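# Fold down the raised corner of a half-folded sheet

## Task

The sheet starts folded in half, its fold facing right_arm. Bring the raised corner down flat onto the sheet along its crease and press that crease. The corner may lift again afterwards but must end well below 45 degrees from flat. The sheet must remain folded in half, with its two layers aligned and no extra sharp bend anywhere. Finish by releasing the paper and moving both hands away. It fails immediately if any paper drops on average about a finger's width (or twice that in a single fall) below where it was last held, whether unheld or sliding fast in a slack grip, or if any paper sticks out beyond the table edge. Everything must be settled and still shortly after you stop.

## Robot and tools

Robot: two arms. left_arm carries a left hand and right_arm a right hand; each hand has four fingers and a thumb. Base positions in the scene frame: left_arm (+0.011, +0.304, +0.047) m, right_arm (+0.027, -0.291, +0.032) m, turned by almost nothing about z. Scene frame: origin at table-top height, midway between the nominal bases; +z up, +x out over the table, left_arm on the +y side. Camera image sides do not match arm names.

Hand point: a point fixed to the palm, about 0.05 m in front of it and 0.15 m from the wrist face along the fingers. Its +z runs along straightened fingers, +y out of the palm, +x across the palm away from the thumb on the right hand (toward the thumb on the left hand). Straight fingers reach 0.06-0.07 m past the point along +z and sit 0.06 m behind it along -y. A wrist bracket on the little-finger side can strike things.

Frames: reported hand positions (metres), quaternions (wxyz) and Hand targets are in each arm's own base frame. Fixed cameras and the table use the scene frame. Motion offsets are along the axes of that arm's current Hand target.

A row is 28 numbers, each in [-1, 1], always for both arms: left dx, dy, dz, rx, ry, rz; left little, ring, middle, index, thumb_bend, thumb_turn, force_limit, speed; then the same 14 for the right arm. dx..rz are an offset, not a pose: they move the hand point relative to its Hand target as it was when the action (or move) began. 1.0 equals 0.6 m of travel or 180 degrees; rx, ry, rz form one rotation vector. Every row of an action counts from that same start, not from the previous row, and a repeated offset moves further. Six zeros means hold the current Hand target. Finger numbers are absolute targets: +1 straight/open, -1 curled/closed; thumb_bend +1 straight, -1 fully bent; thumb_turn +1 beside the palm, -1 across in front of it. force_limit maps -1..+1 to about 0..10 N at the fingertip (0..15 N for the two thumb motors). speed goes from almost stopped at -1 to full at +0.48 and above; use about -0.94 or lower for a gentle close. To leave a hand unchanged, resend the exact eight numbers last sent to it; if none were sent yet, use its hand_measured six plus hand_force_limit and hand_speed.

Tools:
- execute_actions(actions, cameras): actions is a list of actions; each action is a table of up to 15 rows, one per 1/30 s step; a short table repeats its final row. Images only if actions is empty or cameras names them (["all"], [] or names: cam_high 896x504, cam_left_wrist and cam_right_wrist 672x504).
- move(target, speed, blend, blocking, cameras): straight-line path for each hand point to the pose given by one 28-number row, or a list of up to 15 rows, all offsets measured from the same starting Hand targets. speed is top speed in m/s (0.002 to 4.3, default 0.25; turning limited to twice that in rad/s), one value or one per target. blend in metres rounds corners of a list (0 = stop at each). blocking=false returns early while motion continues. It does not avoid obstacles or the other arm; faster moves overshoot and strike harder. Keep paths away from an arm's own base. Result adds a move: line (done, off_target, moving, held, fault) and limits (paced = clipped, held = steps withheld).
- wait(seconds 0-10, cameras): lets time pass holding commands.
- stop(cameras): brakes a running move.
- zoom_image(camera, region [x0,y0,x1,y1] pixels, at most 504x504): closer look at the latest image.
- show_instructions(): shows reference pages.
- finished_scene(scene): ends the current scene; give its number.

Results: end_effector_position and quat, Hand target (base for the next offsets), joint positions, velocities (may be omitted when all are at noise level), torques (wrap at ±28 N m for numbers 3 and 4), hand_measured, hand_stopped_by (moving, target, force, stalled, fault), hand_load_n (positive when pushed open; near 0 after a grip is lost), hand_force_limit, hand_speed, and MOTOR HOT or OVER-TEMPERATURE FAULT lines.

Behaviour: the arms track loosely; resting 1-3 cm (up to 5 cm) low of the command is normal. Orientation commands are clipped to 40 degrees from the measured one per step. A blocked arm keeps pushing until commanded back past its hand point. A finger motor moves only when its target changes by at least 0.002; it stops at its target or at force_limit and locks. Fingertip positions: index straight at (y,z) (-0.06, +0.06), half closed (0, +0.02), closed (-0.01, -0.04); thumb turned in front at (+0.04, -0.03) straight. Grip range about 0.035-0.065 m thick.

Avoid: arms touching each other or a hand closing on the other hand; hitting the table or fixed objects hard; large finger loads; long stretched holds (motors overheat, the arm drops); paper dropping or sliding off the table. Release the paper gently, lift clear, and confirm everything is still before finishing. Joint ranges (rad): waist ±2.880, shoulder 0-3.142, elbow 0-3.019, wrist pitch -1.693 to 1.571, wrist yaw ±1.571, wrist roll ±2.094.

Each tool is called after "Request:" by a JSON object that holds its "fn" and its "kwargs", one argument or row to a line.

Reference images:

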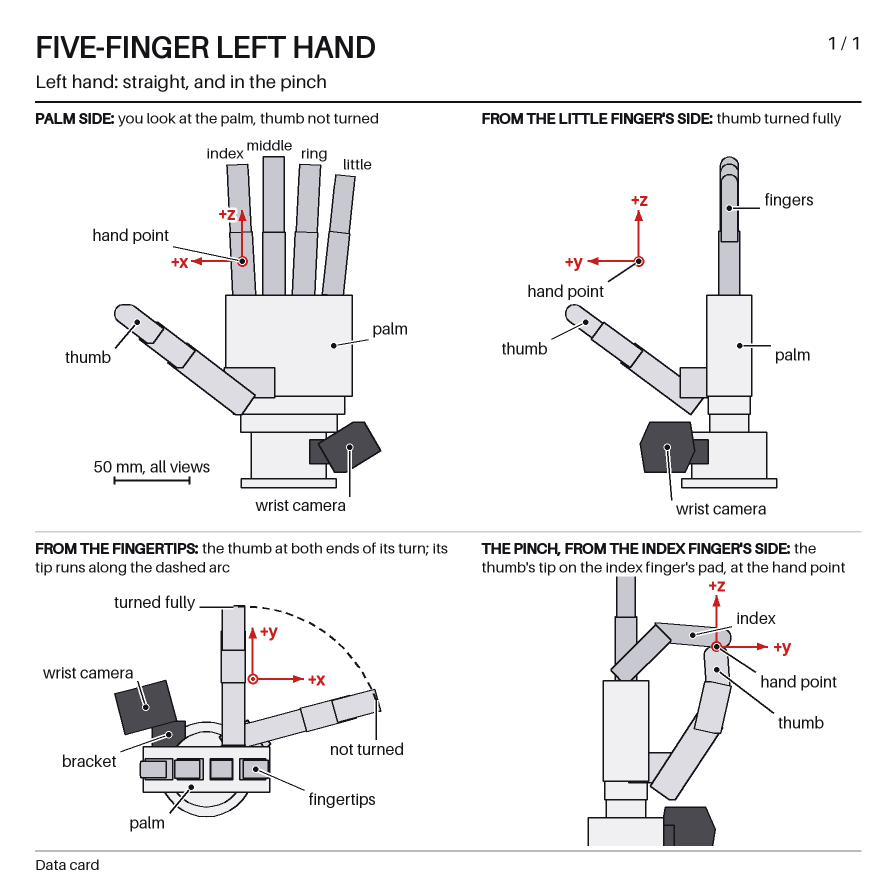

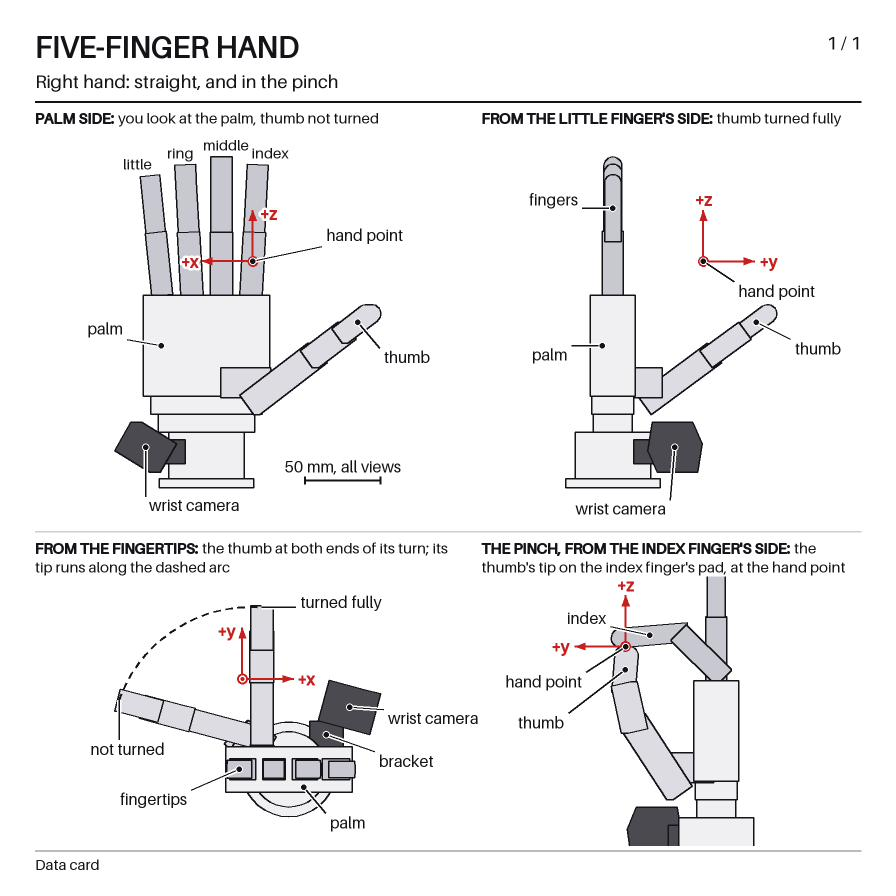

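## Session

Request:
{"fn": "execute_actions", "kwargs": {
  "actions": []
}}

Request:
{"fn": "zoom_image", "kwargs": {
  "camera": "cam_high",
  "region": [380, 100, 520, 240]
}}

Scene clock: 0.00 s.
left_arm: end_effector_position=(+0.3563, +0.0648, +0.2526) hand_measured=(+1.000, +1.000, +1.000, +1.000, +1.000, +1.000) hand_load_n=(+0.0, +0.0, +0.0, +0.0, +0.0, +0.0) hand_stopped_by=(target, target, target, target, target, target) hand_force_limit=0.00 hand_speed=-0.80 end_effector_quat_wxyz=(+0.082, -0.597, +0.795, +0.069) | right_arm: end_effector_position=(+0.3658, +0.3274, +0.1288) hand_measured=(+1.000, +1.000, +1.000, +1.000, +1.000, +1.000) hand_load_n=(+0.0, +0.5, +0.0, +0.0, +0.0, +0.0) hand_stopped_by=(target, target, target, target, target, target) hand_force_limit=0.00 hand_speed=-0.80 end_effector_quat_wxyz=(-0.322, +0.735, -0.587, -0.108)
Joint positions: left_arm=[0.09 1.409 1.427 -1.521 -0.203 0.38] | right_arm=[0.462 1.471 1.015 -0.571 -0.454 0.369]
Joint velocities: within noise
Joint torques (N m): no reading
Heat: left arm: hottest elbow 28 °C; right arm: hottest elbow 33 °C.
Hand target: left_arm +0.3617, +0.0652, +0.2561; +0.086, -0.597, +0.795, +0.066 | right_arm +0.3755, +0.3322, +0.1425; -0.337, +0.734, -0.581, -0.101

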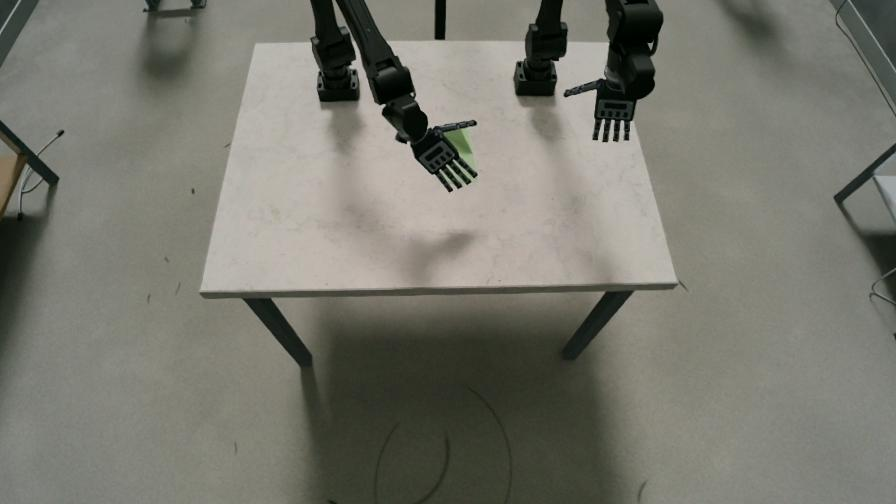

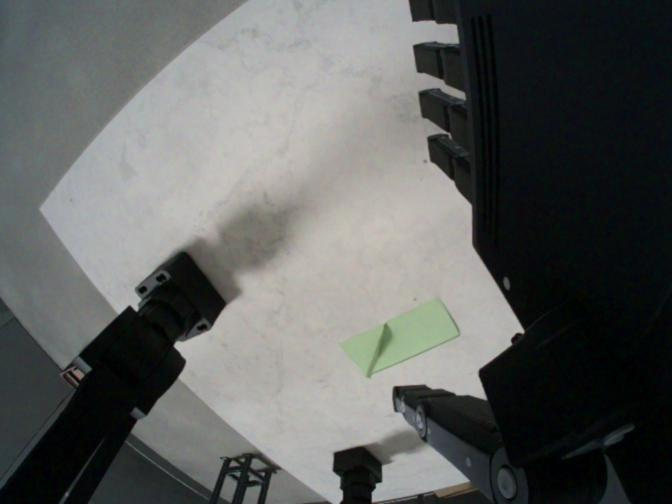

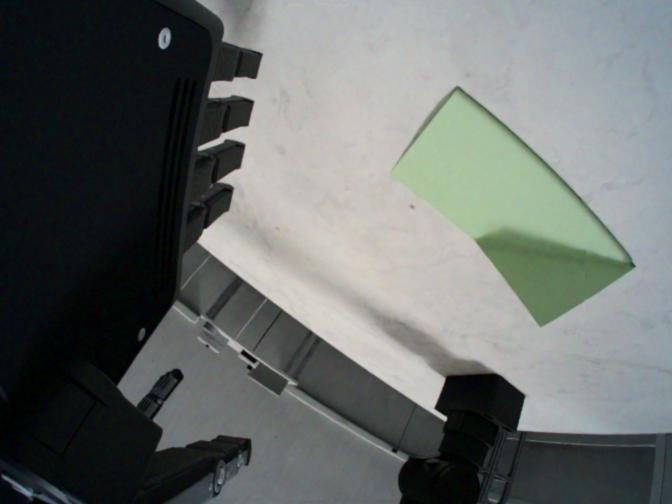

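Scaled by 3.600 from the camera's 896x504 image, which has a finer 1280x720 frame.

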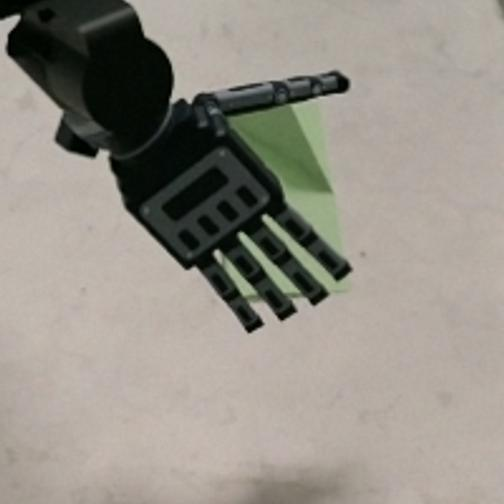

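Request:
{"fn": "move", "kwargs": {
  "target": [
    [0,0,0,0,0,0,1,1,1,1,1,1,0,-0.8,-0.054,-0.0377,-0.0753,0,0,0,1,1,1,1,1,-1,0,-0.2],
    [0,0,0,0,0,0,1,1,1,1,1,1,0,-0.8,0.185,0.074,-0.214,-0.0927,-0.0362,-0.4017,1,1,1,1,1,-1,0,-0.2]
  ],
  "speed": 0.3,
  "blend": 0.02,
  "cameras": ["all"]
}}

Request:
{"fn": "zoom_image", "kwargs": {
  "camera": "cam_high",
  "region": [425, 100, 505, 200]
}}

Scene clock: 75.13 s.
left_arm: end_effector_position=(+0.3563, +0.0648, +0.2526) hand_measured=(+1.000, +1.000, +1.000, +1.000, +1.000, +1.000) hand_load_n=(+0.0, +0.0, +0.0, +0.0, +0.0, +0.0) hand_stopped_by=(target, target, target, target, target, target) hand_force_limit=0.00 hand_speed=-0.80 end_effector_quat_wxyz=(+0.082, -0.597, +0.795, +0.069) | right_arm: end_effector_position=(+0.3302, +0.1641, +0.1513) hand_measured=(+1.000, +1.000, +1.000, +1.000, +1.000, -1.000) hand_load_n=(+0.0, +0.0, +0.0, +0.0, -0.5, +0.0) hand_stopped_by=(target, target, target, target, target, target) hand_force_limit=0.00 hand_speed=-0.20 end_effector_quat_wxyz=(-0.254, +0.967, -0.003, -0.012)
Joint positions: left_arm=[0.09 1.409 1.427 -1.521 -0.203 0.38] | right_arm=[0.321 1.346 1.102 -1.174 -0.493 -1.206]
Joint torques (N m): left_arm=[-2.37 -12.75 9.36 0.31 -0.14 0.04] | right_arm=[-1.03 -9.41 8.29 -0.08 -0.5 -0.07]
Heat: left arm: hottest elbow 31 °C; right arm: hottest elbow 37 °C.
Hand target: left_arm +0.3617, +0.0652, +0.2561; +0.086, -0.597, +0.795, +0.066 | right_arm +0.3369, +0.1622, +0.1624; -0.259, +0.966, +0.000, +0.000
Off the commanded pose: left_arm 0.006 m, 1 deg | right_arm 0.013 m, 2 deg.
move: off_target (right_arm)

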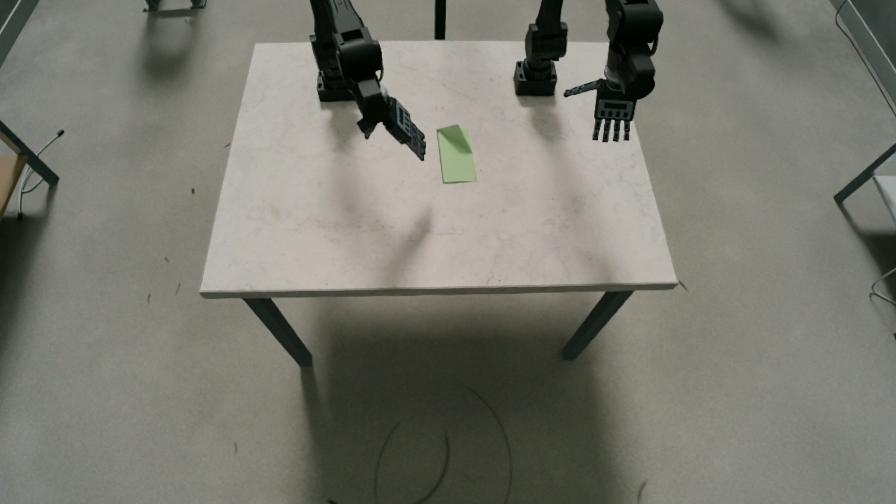

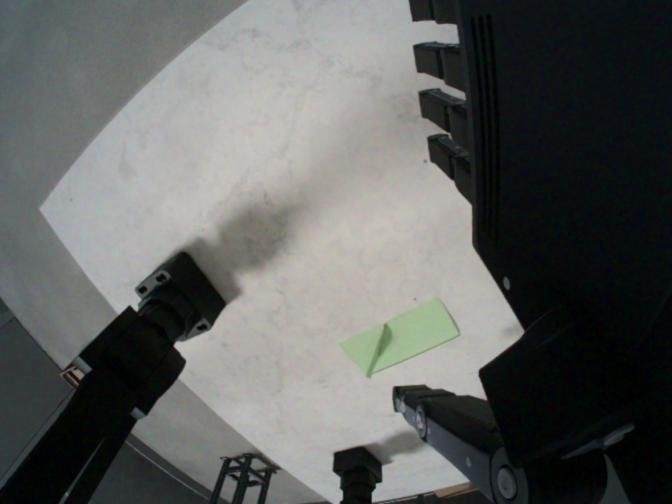

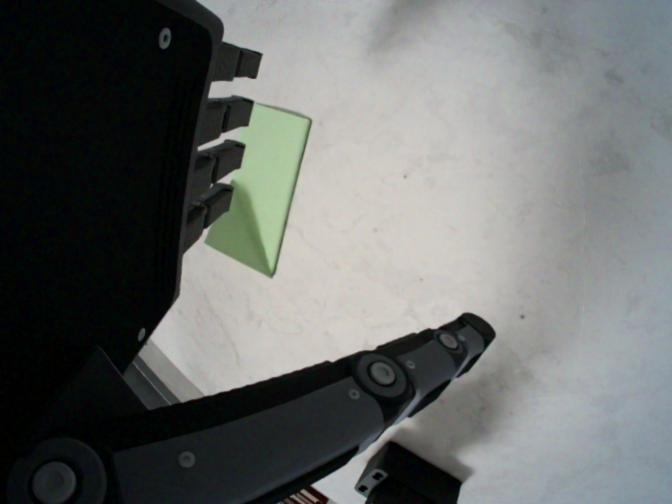

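Scaled by 5.040 from the camera's 896x504 image, which has a finer 1280x720 frame.

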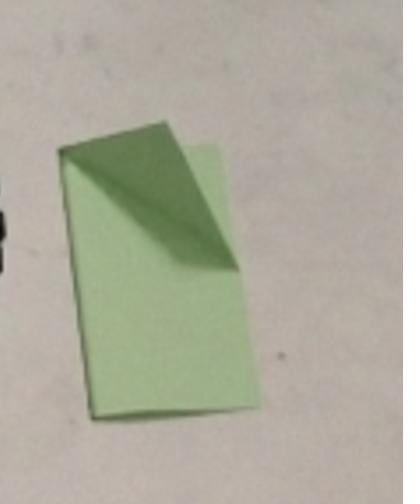

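Request:
{"fn": "move", "kwargs": {
  "target": [
    [0.5888,0.2562,0.0517,0.0156,0.0679,0.1368,0.02,0,-0.02,0.02,1,1,0.3,-0.2,0,0.148,-0.143,0,0,0,1,1,1,1,1,-1,0,-0.2],
    [0.6383,0.2557,0.2763,0.0156,0.0679,0.1368,0.02,0,-0.02,0.02,1,1,0.3,-0.2,0,0.148,-0.143,0,0,0,1,1,1,1,1,-1,0,-0.2]
  ],
  "speed": 0.25,
  "blend": 0.02,
  "cameras": ["cam_high","cam_left_wrist"]
}}

Request:
{"fn": "zoom_image", "kwargs": {
  "camera": "cam_high",
  "region": [425, 80, 525, 200]
}}

Scene clock: 144.37 s.
left_arm: end_effector_position=(+0.1228, -0.2158, +0.0180) hand_measured=(+0.020, +0.000, -0.020, +0.020, +1.000, +1.000) hand_load_n=(+0.0, +0.0, +0.0, +0.0, +0.0, +0.0) hand_stopped_by=(target, target, target, target, target, target) hand_force_limit=0.30 hand_speed=-0.20 end_effector_quat_wxyz=(+0.001, -0.416, +0.909, -0.008) | right_arm: end_effector_position=(+0.3171, +0.0455, +0.1686) hand_measured=(+1.000, +1.000, +1.000, +1.000, +1.000, -1.000) hand_load_n=(+0.0, +0.0, +0.0, +0.0, +0.0, +0.0) hand_stopped_by=(target, target, target, target, target, target) hand_force_limit=0.00 hand_speed=-0.20 end_effector_quat_wxyz=(-0.257, +0.966, -0.008, -0.032)
Joint positions: left_arm=[-0.886 1.303 0.668 -0.919 0.002 -0.173] | right_arm=[0.004 1.314 1.115 -1.435 -0.521 -1.567]
Joint torques (N m): left_arm=[-3.25 -6.65 6.04 0.49 -0.05 -0.1] | right_arm=[-0.85 -8.82 10.93 -0.34 -0.52 -0.08]
Heat: left arm: hottest elbow 32 °C; right arm: hottest elbow 39 °C.
Hand target: left_arm +0.1199, -0.2169, +0.0118; +0.000, -0.416, +0.909, +0.000 | right_arm +0.3368, +0.0425, +0.1923; -0.259, +0.966, +0.000, +0.000
Off the commanded pose: left_arm 0.007 m, 1 deg | right_arm 0.031 m, 4 deg.
move: off_target (right_arm)
Images, in order (width x height): cam_high 896x504, cam_left_wrist 672x504.

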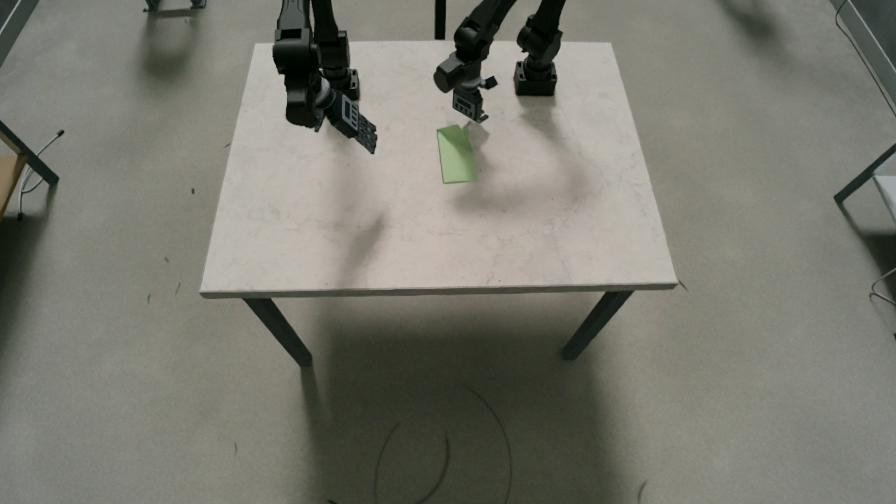

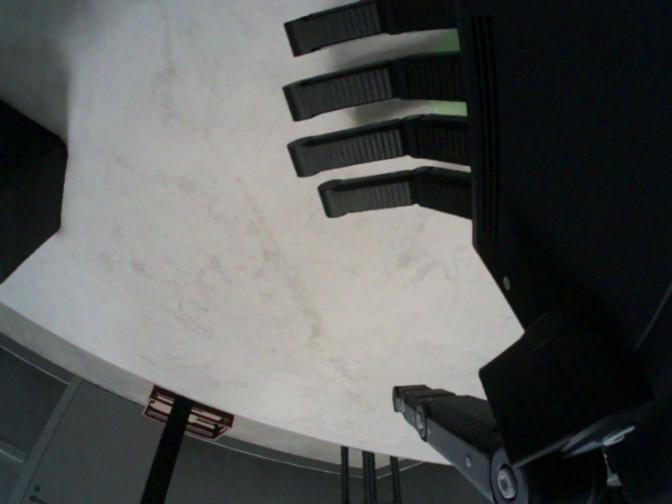

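Scaled by 4.200 from the camera's 896x504 image, which has a finer 1280x720 frame.

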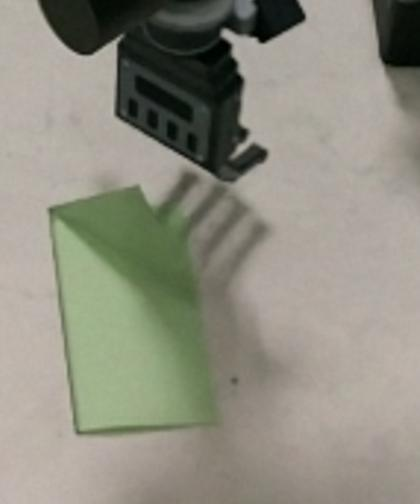

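Request:
{"fn": "move", "kwargs": {
  "target": [0,-0.125,0,0,0,0,0.02,0,-0.02,0.02,1,1,0.3,-0.2,0,0,0,0,0,0,1,1,1,1,1,-1,0,-0.2],
  "speed": 0.08,
  "cameras": ["cam_high","cam_left_wrist"]
}}

Request:
{"fn": "zoom_image", "kwargs": {
  "camera": "cam_high",
  "region": [415, 90, 505, 200]
}}

Request:
{"fn": "zoom_image", "kwargs": {
  "camera": "cam_left_wrist",
  "region": [222, 0, 472, 250]
}}

Scene clock: 163.83 s.
left_arm: end_effector_position=(+0.1648, -0.2587, +0.0118) hand_measured=(+0.020, +0.000, -0.020, +0.020, +1.000, +1.000) hand_load_n=(+0.0, +0.0, +0.0, +0.0, +0.0, +0.0) hand_stopped_by=(target, target, target, target, target, target) hand_force_limit=0.30 hand_speed=-0.20 end_effector_quat_wxyz=(-0.001, -0.416, +0.909, +0.002) | right_arm: end_effector_position=(+0.3171, +0.0455, +0.1686) hand_measured=(+1.000, +1.000, +1.000, +1.000, +1.000, -1.000) hand_load_n=(-0.5, +0.0, +0.0, +0.0, +0.0, +0.0) hand_stopped_by=(target, target, target, target, target, target) hand_force_limit=0.00 hand_speed=-0.20 end_effector_quat_wxyz=(-0.257, +0.966, -0.008, -0.032)
Joint positions: left_arm=[-0.871 1.487 0.829 -0.917 0.001 -0.158] | right_arm=[0.004 1.314 1.115 -1.435 -0.521 -1.567]
Joint torques (N m): left_arm=[-1.55 -9.7 8.69 0.17 -0.03 0.11] | right_arm=[-0.85 -8.82 10.92 -0.38 -0.53 -0.07]
Heat: left arm: hottest elbow 32 °C; right arm: hottest elbow 39 °C.
Hand target: left_arm +0.1767, -0.2661, +0.0119; +0.000, -0.416, +0.909, +0.000 | right_arm +0.3368, +0.0425, +0.1923; -0.259, +0.966, +0.000, +0.000
Off the commanded pose: left_arm 0.014 m, 0 deg | right_arm 0.031 m, 4 deg.
move: off_target (left_arm, right_arm)
Images, in order (width x height): cam_high 896x504, cam_left_wrist 672x504.

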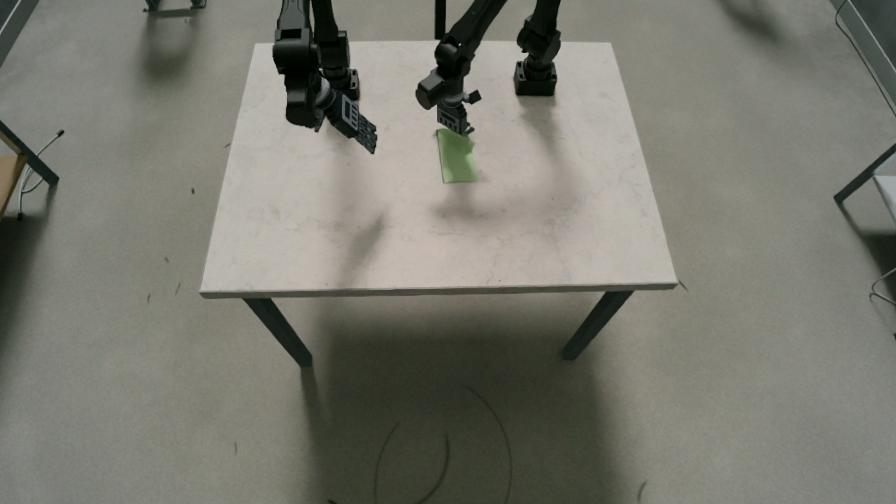

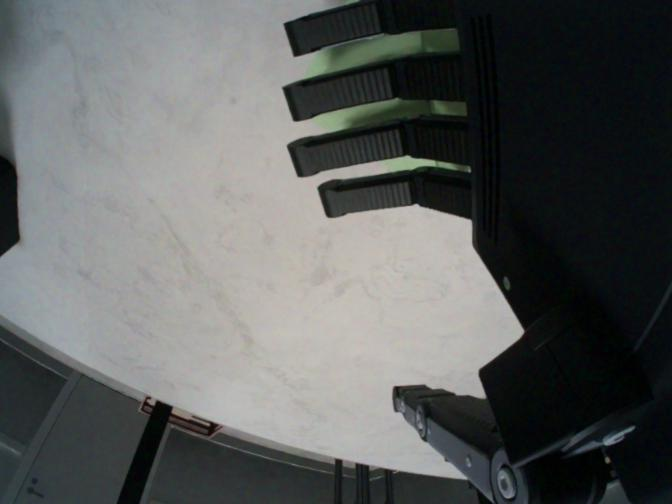

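Scaled by 4.582 from the camera's 896x504 image, which has a finer 1280x720 frame.

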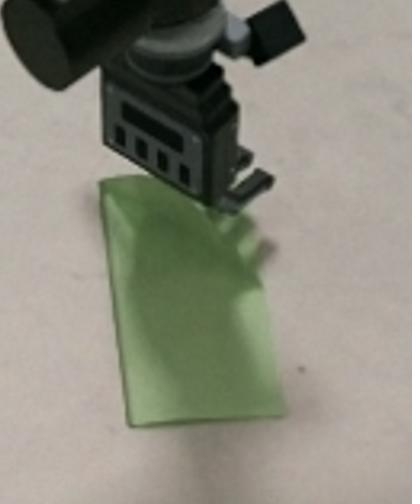

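Scaled by 2.016 from the camera's 672x504 image, which has a finer 960x720 frame.

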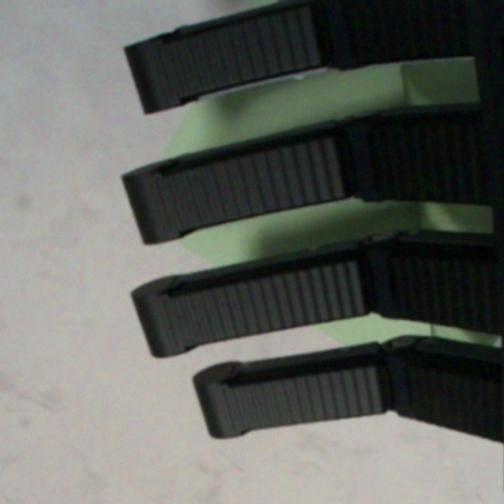

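Request:
{"fn": "move", "kwargs": {
  "target": [0,-0.0717,0,0,0,0,0.02,0,-0.02,0.02,1,1,0.3,-0.2,0,0,0,0,0,0,1,1,1,1,1,-1,0,-0.2],
  "speed": 0.08,
  "cameras": ["cam_high","cam_left_wrist"]
}}

Request:
{"fn": "zoom_image", "kwargs": {
  "camera": "cam_high",
  "region": [415, 90, 505, 200]
}}

Request:
{"fn": "zoom_image", "kwargs": {
  "camera": "cam_left_wrist",
  "region": [222, 0, 472, 250]
}}

Scene clock: 175.33 s.
left_arm: end_effector_position=(+0.1985, -0.2890, +0.0128) hand_measured=(+0.020, +0.000, -0.020, +0.020, +1.000, +1.000) hand_load_n=(+0.0, +0.0, +0.0, +0.0, -0.5, +0.0) hand_stopped_by=(target, target, target, target, target, target) hand_force_limit=0.30 hand_speed=-0.20 end_effector_quat_wxyz=(+0.000, -0.416, +0.909, -0.003) | right_arm: end_effector_position=(+0.3171, +0.0455, +0.1686) hand_measured=(+1.000, +1.000, +1.000, +1.000, +1.000, -1.000) hand_load_n=(+0.0, +0.0, +0.0, +0.0, +0.0, +0.0) hand_stopped_by=(target, target, target, target, target, target) hand_force_limit=0.00 hand_speed=-0.20 end_effector_quat_wxyz=(-0.257, +0.966, -0.008, -0.032)
Joint positions: left_arm=[-0.855 1.585 0.948 -0.929 0.001 -0.142] | right_arm=[0.004 1.314 1.115 -1.435 -0.521 -1.567]
Joint torques (N m): left_arm=[-1.49 -11.4 8.87 -0.09 -0.03 0.14] | right_arm=[-0.79 -8.76 10.96 -0.43 -0.53 -0.09]
Heat: left arm: hottest elbow 32 °C; right arm: hottest elbow 39 °C.
Hand target: left_arm +0.2093, -0.2942, +0.0119; +0.000, -0.416, +0.909, +0.000 | right_arm +0.3368, +0.0425, +0.1923; -0.259, +0.966, +0.000, +0.000
Off the commanded pose: left_arm 0.012 m, 0 deg | right_arm 0.031 m, 4 deg.
move: off_target (left_arm, right_arm)
Images, in order (width x height): cam_high 896x504, cam_left_wrist 672x504.

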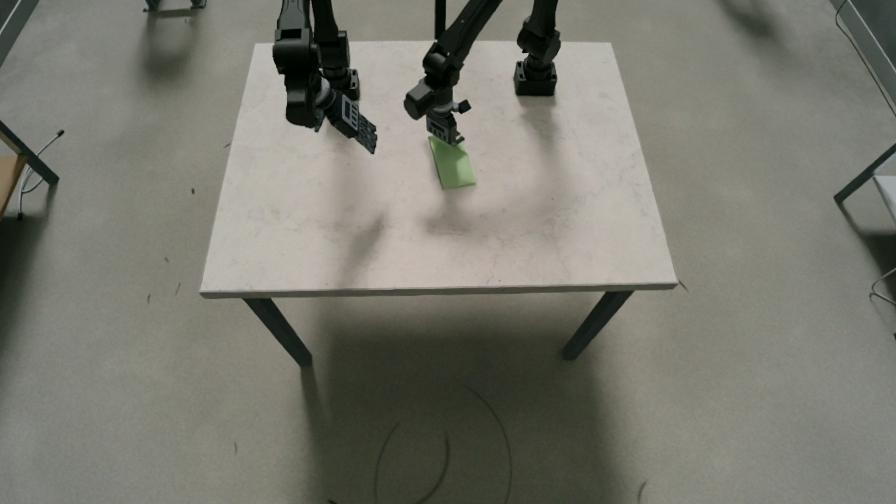

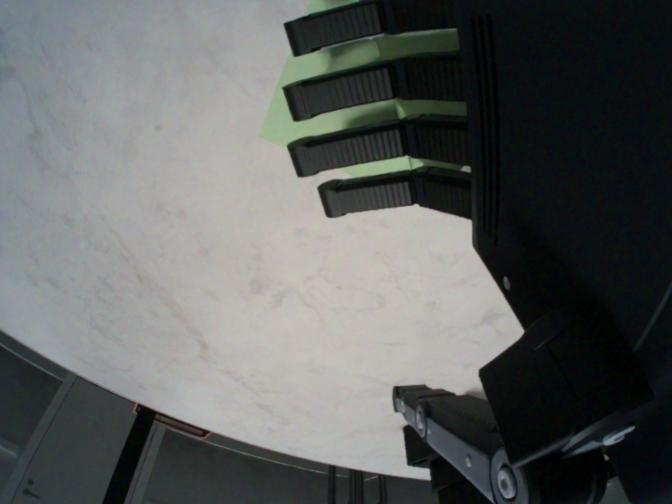

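Scaled by 4.582 from the camera's 896x504 image, which has a finer 1280x720 frame.

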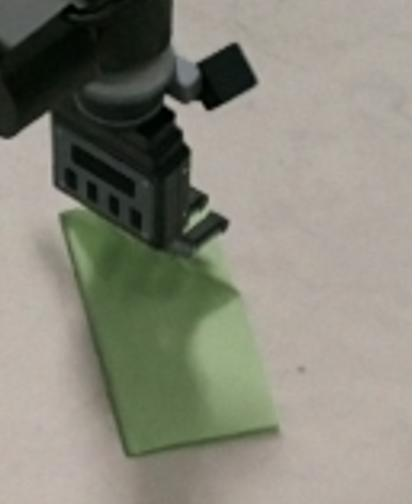

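Scaled by 2.016 from the camera's 672x504 image, which has a finer 960x720 frame.

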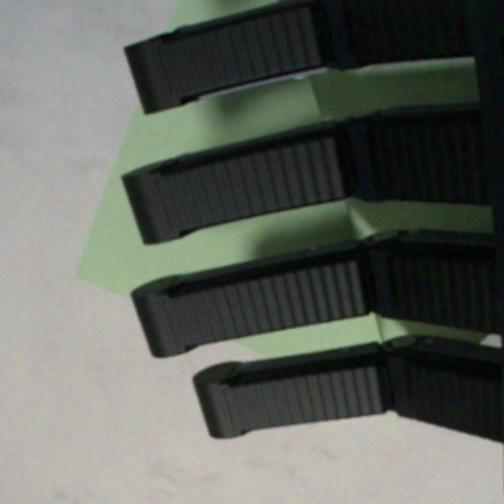

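Request:
{"fn": "move", "kwargs": {
  "target": [
    [0,0,-0.0333,0,0,0,0.02,0,-0.02,0.02,1,1,0.3,-0.2,0,0,0,0,0,0,1,1,1,1,1,-1,0,-0.2],
    [-0.0022,-0.0415,-0.0333,0,0,-0.0382,0.02,0,-0.02,0.02,1,1,0.3,-0.2,0,0,0,0,0,0,1,1,1,1,1,-1,0,-0.2],
    [-0.0022,-0.0415,0.0367,0,0,-0.0382,0.02,0,-0.02,0.02,1,1,0.3,-0.2,0,0,0,0,0,0,1,1,1,1,1,-1,0,-0.2]
  ],
  "speed": 0.1,
  "blend": [0.005,0.008,0],
  "cameras": ["cam_high","cam_left_wrist"]
}}

Request:
{"fn": "zoom_image", "kwargs": {
  "camera": "cam_high",
  "region": [415, 100, 505, 210]
}}

Request:
{"fn": "zoom_image", "kwargs": {
  "camera": "cam_left_wrist",
  "region": [222, 0, 472, 250]
}}

Scene clock: 215.07 s.
left_arm: end_effector_position=(+0.2281, -0.3141, +0.0025) hand_measured=(+0.020, +0.000, -0.020, +0.020, +1.000, +1.000) hand_load_n=(+0.0, +0.5, +0.0, +0.5, -0.5, +0.0) hand_stopped_by=(target, target, target, target, target, target) hand_force_limit=0.30 hand_speed=-0.20 end_effector_quat_wxyz=(+0.003, -0.460, +0.888, -0.012) | right_arm: end_effector_position=(+0.3171, +0.0455, +0.1686) hand_measured=(+1.000, +1.000, +1.000, +1.000, +1.000, -1.000) hand_load_n=(+0.0, +0.0, +0.0, +0.0, +0.0, +0.0) hand_stopped_by=(target, target, target, target, target, target) hand_force_limit=0.00 hand_speed=-0.20 end_effector_quat_wxyz=(-0.257, +0.966, -0.008, -0.032)
Joint positions: left_arm=[-0.83 1.666 1.023 -0.902 0.001 -0.216] | right_arm=[0.004 1.314 1.115 -1.435 -0.521 -1.567]
Joint torques (N m): left_arm=[-1.61 -13.04 5.76 0.54 -0.02 -0.11] | right_arm=[-1.03 -8.7 11 -0.39 -0.53 -0.08]
Heat: left arm: hottest elbow 33 °C; right arm: hottest elbow 40 °C.
Hand target: left_arm +0.2290, -0.3095, -0.0101; +0.000, -0.470, +0.883, +0.000 | right_arm +0.3368, +0.0425, +0.1923; -0.259, +0.966, +0.000, +0.000
Off the commanded pose: left_arm 0.013 m, 2 deg | right_arm 0.031 m, 4 deg.
move: off_target (left_arm, right_arm)
Images, in order (width x height): cam_high 896x504, cam_left_wrist 672x504.

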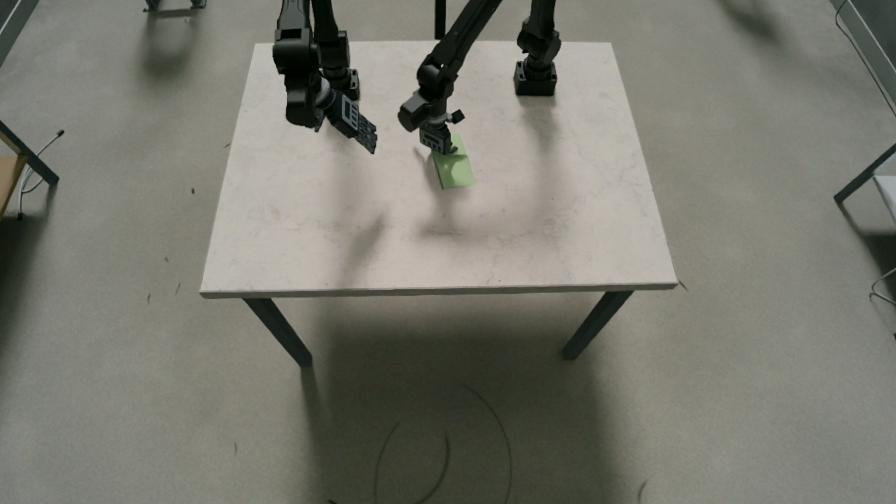

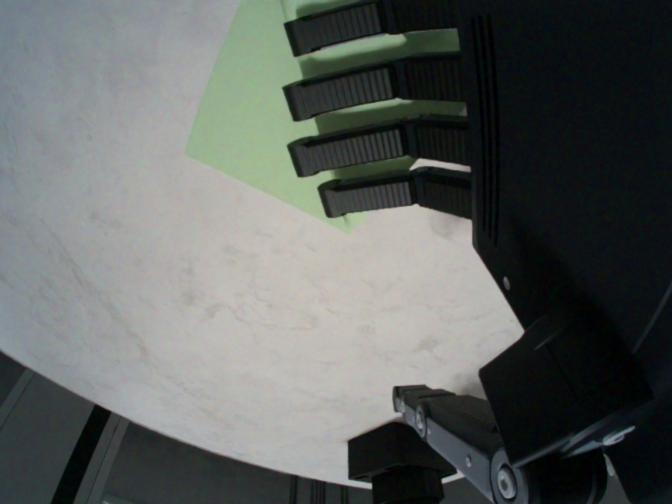

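Scaled by 4.582 from the camera's 896x504 image, which has a finer 1280x720 frame.

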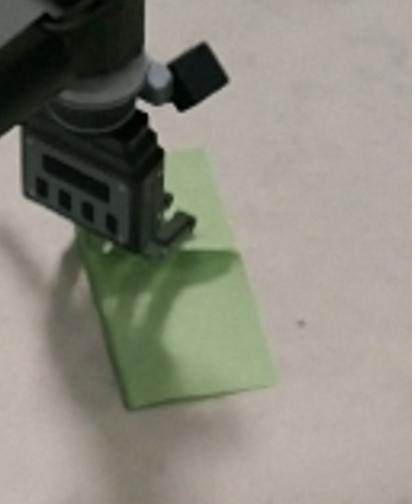

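Scaled by 2.016 from the camera's 672x504 image, which has a finer 960x720 frame.

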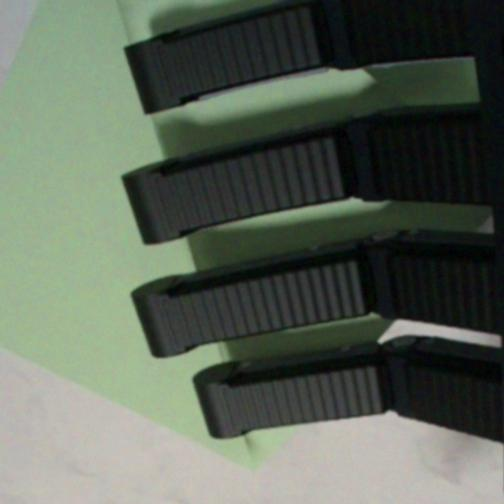

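Request:
{"fn": "move", "kwargs": {
  "target": [
    [0,0,0.0643,0,0,0,0.02,0,-0.02,0.02,1,1,0.3,-0.2,0,0,0,0,0,0,1,1,1,1,1,-1,0,-0.2],
    [0,0,-0.05,0,0,0,0.02,0,-0.02,0.02,1,1,0.3,-0.2,0,0,0,0,0,0,1,1,1,1,1,-1,0,-0.2],
    [-0.0633,0.003,-0.05,0,0,0,0.02,0,-0.02,0.02,1,1,0.3,-0.2,0,0,0,0,0,0,1,1,1,1,1,-1,0,-0.2],
    [-0.0633,0.003,0.0643,0,0,0,0.02,0,-0.02,0.02,1,1,0.3,-0.2,0,0,0,0,0,0,1,1,1,1,1,-1,0,-0.2]
  ],
  "speed": 0.08,
  "blend": [0,0.004,0.004,0],
  "cameras": ["cam_left_wrist"]
}}

Request:
{"fn": "zoom_image", "kwargs": {
  "camera": "cam_left_wrist",
  "region": [222, 0, 472, 250]
}}

Scene clock: 254.97 s.
left_arm: end_effector_position=(+0.2493, -0.2823, -0.0152) hand_measured=(+0.020, +0.000, -0.020, +0.018, +1.000, +1.000) hand_load_n=(-1.5, -6.0, +0.0, -14.0, +0.0, +0.0) hand_stopped_by=(target, target, target, target, target, target) hand_force_limit=0.30 hand_speed=-0.20 end_effector_quat_wxyz=(+0.004, -0.467, +0.884, -0.015) | right_arm: end_effector_position=(+0.3171, +0.0455, +0.1686) hand_measured=(+1.000, +1.000, +1.000, +1.000, +1.000, -1.000) hand_load_n=(+0.0, +0.0, -0.5, +0.0, +0.0, +0.0) hand_stopped_by=(target, target, target, target, target, target) hand_force_limit=0.00 hand_speed=-0.20 end_effector_quat_wxyz=(-0.257, +0.966, -0.008, -0.032)
Joint positions: left_arm=[-0.741 1.675 0.977 -0.842 0.002 -0.143] | right_arm=[0.004 1.314 1.115 -1.435 -0.521 -1.567]
Joint torques (N m): left_arm=[-1.79 -9.47 4.22 2.39 -0.07 0.05] | right_arm=[-0.85 -8.64 10.91 -0.38 -0.53 -0.07]
Heat: left arm: hottest elbow 31 °C; right arm: hottest elbow 41 °C.
Hand target: left_arm +0.2488, -0.2770, -0.0486; +0.000, -0.470, +0.883, +0.000 | right_arm +0.3368, +0.0425, +0.1923; -0.259, +0.966, +0.000, +0.000
Off the commanded pose: left_arm 0.034 m, 2 deg | right_arm 0.031 m, 4 deg.
move: off_target (left_arm, right_arm)
Images, in order (width x height): cam_left_wrist 672x504.

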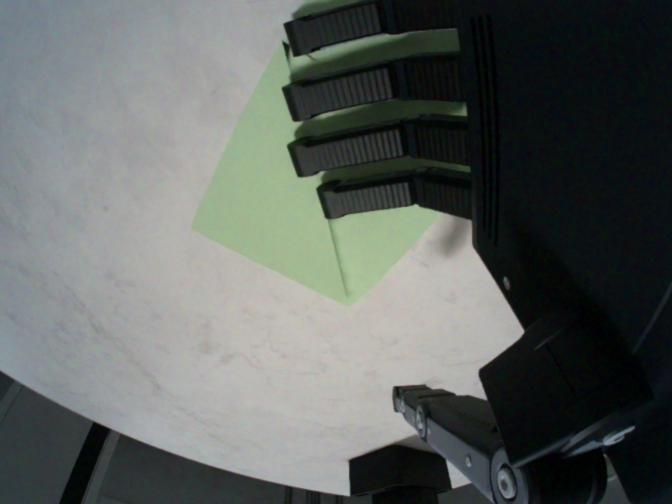

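Scaled by 2.016 from the camera's 672x504 image, which has a finer 960x720 frame.

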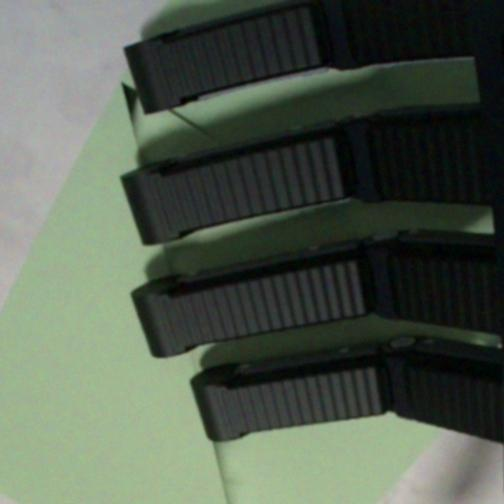

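Request:
{"fn": "move", "kwargs": {
  "target": [
    [0,0,-0.1167,0,0,0,0.02,0,-0.02,0.02,1,1,0.3,-0.2,0,0,0,0,0,0,1,1,1,1,1,-1,0,-0.2],
    [-0.0283,0.004,-0.1167,0,0,0,0.02,0,-0.02,0.02,1,1,0.3,-0.2,0,0,0,0,0,0,1,1,1,1,1,-1,0,-0.2],
    [-0.0283,0.004,0,0,0,0,0.02,0,-0.02,0.02,1,1,0.3,-0.2,0,0,0,0,0,0,1,1,1,1,1,-1,0,-0.2],
    [-0.0283,0.004,-0.1167,0,0,0,0.02,0,-0.02,0.02,1,1,0.3,-0.2,0,0,0,0,0,0,1,1,1,1,1,-1,0,-0.2],
    [0.0483,0.004,-0.1167,0,0,0,0.02,0,-0.02,0.02,1,1,0.3,-0.2,0,0,0,0,0,0,1,1,1,1,1,-1,0,-0.2],
    [0.0483,0.004,0,0,0,0,0.02,0,-0.02,0.02,1,1,0.3,-0.2,0,0,0,0,0,0,1,1,1,1,1,-1,0,-0.2]
  ],
  "speed": 0.1,
  "blend": [0.004,0.004,0,0.004,0.004,0],
  "cameras": ["cam_high","cam_left_wrist"]
}}

Request:
{"fn": "zoom_image", "kwargs": {
  "camera": "cam_left_wrist",
  "region": [222, 0, 472, 250]
}}

Request:
{"fn": "zoom_image", "kwargs": {
  "camera": "cam_high",
  "region": [415, 100, 505, 210]
}}

Scene clock: 279.60 s.
left_arm: end_effector_position=(+0.2349, -0.3006, -0.0151) hand_measured=(+0.020, +0.000, -0.020, +0.018, +1.000, +1.000) hand_load_n=(-2.0, -5.5, -0.5, -13.5, +0.0, +0.0) hand_stopped_by=(target, target, target, target, target, target) hand_force_limit=0.30 hand_speed=-0.20 end_effector_quat_wxyz=(+0.002, -0.467, +0.884, -0.015) | right_arm: end_effector_position=(+0.3171, +0.0455, +0.1686) hand_measured=(+1.000, +1.000, +1.000, +1.000, +1.000, -1.000) hand_load_n=(-0.5, +0.0, +0.0, -0.5, +0.0, +0.0) hand_stopped_by=(target, target, target, target, target, target) hand_force_limit=0.00 hand_speed=-0.20 end_effector_quat_wxyz=(-0.257, +0.966, -0.008, -0.032)
Joint positions: left_arm=[-0.794 1.682 0.985 -0.845 0.004 -0.196] | right_arm=[0.004 1.314 1.115 -1.435 -0.521 -1.567]
Joint torques (N m): left_arm=[-2.73 -9.76 4.21 2.43 -0.13 -0.11] | right_arm=[-0.97 -8.7 10.91 -0.4 -0.53 -0.09]
Heat: left arm: hottest elbow 31 °C; right arm: hottest elbow 41 °C.
Hand target: left_arm +0.2306, -0.2997, -0.0487; +0.000, -0.470, +0.883, +0.000 | right_arm +0.3368, +0.0425, +0.1923; -0.259, +0.966, +0.000, +0.000
Off the commanded pose: left_arm 0.034 m, 2 deg | right_arm 0.031 m, 4 deg.
move: off_target (left_arm, right_arm)
Images, in order (width x height): cam_high 896x504, cam_left_wrist 672x504.

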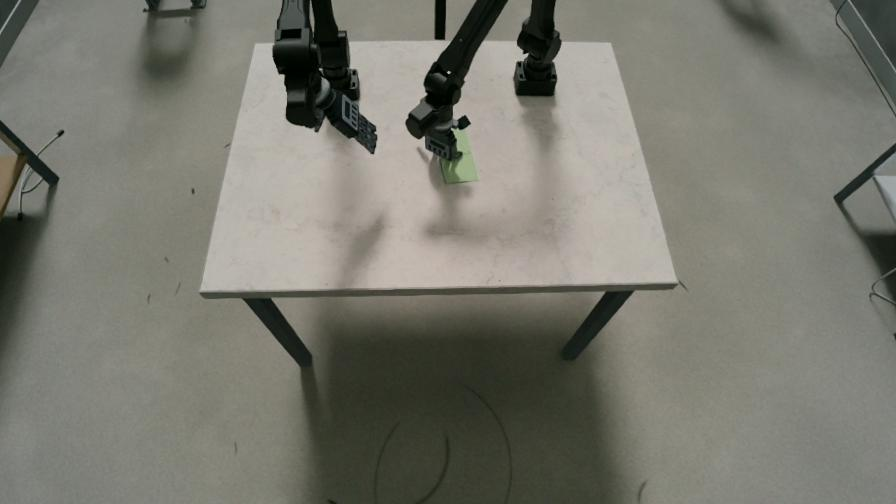

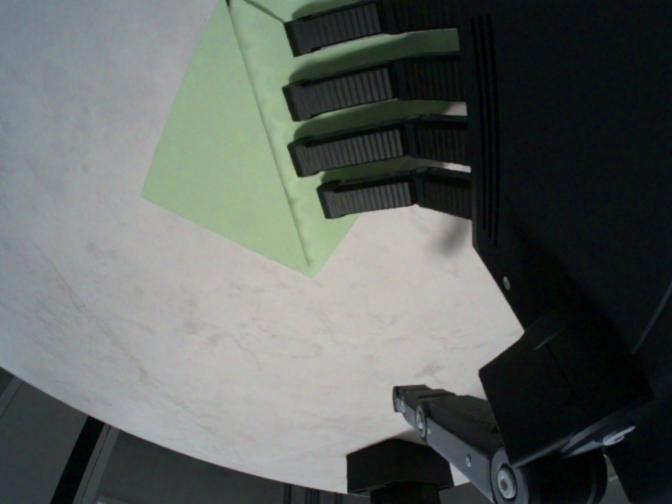

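Scaled by 2.016 from the camera's 672x504 image, which has a finer 960x720 frame.

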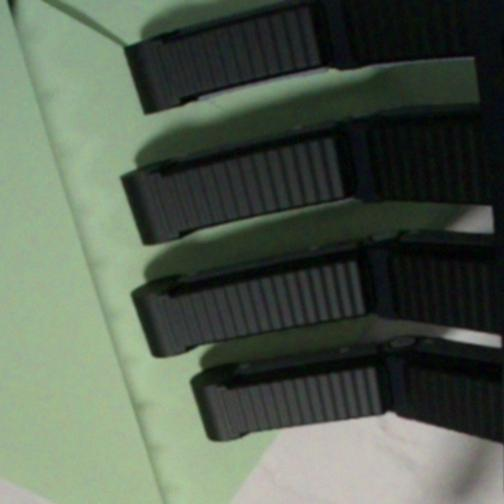

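Scaled by 4.582 from the camera's 896x504 image, which has a finer 1280x720 frame.

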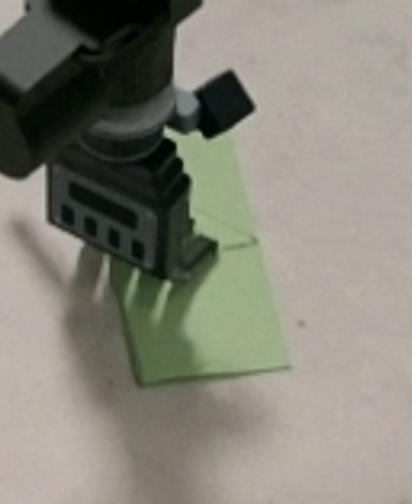

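Request:
{"fn": "move", "kwargs": {
  "target": [
    [0,0,-0.1167,0,0,0,0.02,0,-0.02,0.02,1,1,0.3,-0.2,0,0,0,0,0,0,1,1,1,1,1,-1,0,-0.2],
    [0,0.032,-0.1167,0,0,0,0.02,0,-0.02,0.02,1,1,0.3,-0.2,0,0,0,0,0,0,1,1,1,1,1,-1,0,-0.2],
    [0,0.032,0,0,0,0,0.02,0,-0.02,0.02,1,1,0.3,-0.2,0,0,0,0,0,0,1,1,1,1,1,-1,0,-0.2]
  ],
  "speed": 0.1,
  "blend": [0.004,0.002,0],
  "cameras": ["cam_left_wrist"]
}}

Request:
{"fn": "zoom_image", "kwargs": {
  "camera": "cam_left_wrist",
  "region": [222, 0, 472, 250]
}}

Scene clock: 295.33 s.
left_arm: end_effector_position=(+0.2202, -0.2890, -0.0156) hand_measured=(+0.020, +0.000, -0.020, +0.018, +1.000, +1.000) hand_load_n=(-1.5, -5.5, +0.0, -14.5, +0.0, +0.0) hand_stopped_by=(target, target, target, target, target, target) hand_force_limit=0.30 hand_speed=-0.20 end_effector_quat_wxyz=(+0.003, -0.469, +0.883, -0.014) | right_arm: end_effector_position=(+0.3171, +0.0455, +0.1686) hand_measured=(+1.000, +1.000, +1.000, +1.000, +1.000, -1.000) hand_load_n=(+0.0, +0.0, +0.0, +0.0, +0.0, +0.0) hand_stopped_by=(target, target, target, target, target, target) hand_force_limit=0.00 hand_speed=-0.20 end_effector_quat_wxyz=(-0.257, +0.966, -0.008, -0.032)
Joint positions: left_arm=[-0.8 1.642 0.93 -0.83 0.002 -0.206] | right_arm=[0.004 1.314 1.115 -1.435 -0.521 -1.567]
Joint torques (N m): left_arm=[-3.02 -8.64 4.11 2.44 -0.06 -0.1] | right_arm=[-0.85 -8.7 10.92 -0.39 -0.53 -0.09]
Heat: left arm: hottest elbow 30 °C; right arm: hottest elbow 41 °C.
Hand target: left_arm +0.2145, -0.2889, -0.0487; +0.000, -0.470, +0.883, +0.000 | right_arm +0.3368, +0.0425, +0.1923; -0.259, +0.966, +0.000, +0.000
Off the commanded pose: left_arm 0.034 m, 2 deg | right_arm 0.031 m, 4 deg.
move: off_target (left_arm, right_arm)
Images, in order (width x height): cam_left_wrist 672x504.

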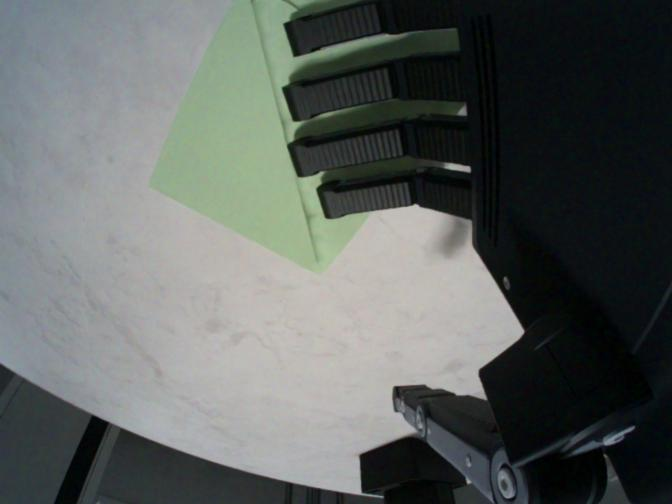

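Scaled by 2.016 from the camera's 672x504 image, which has a finer 960x720 frame.

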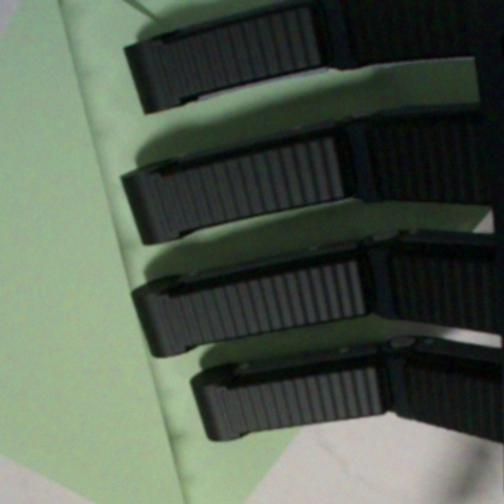

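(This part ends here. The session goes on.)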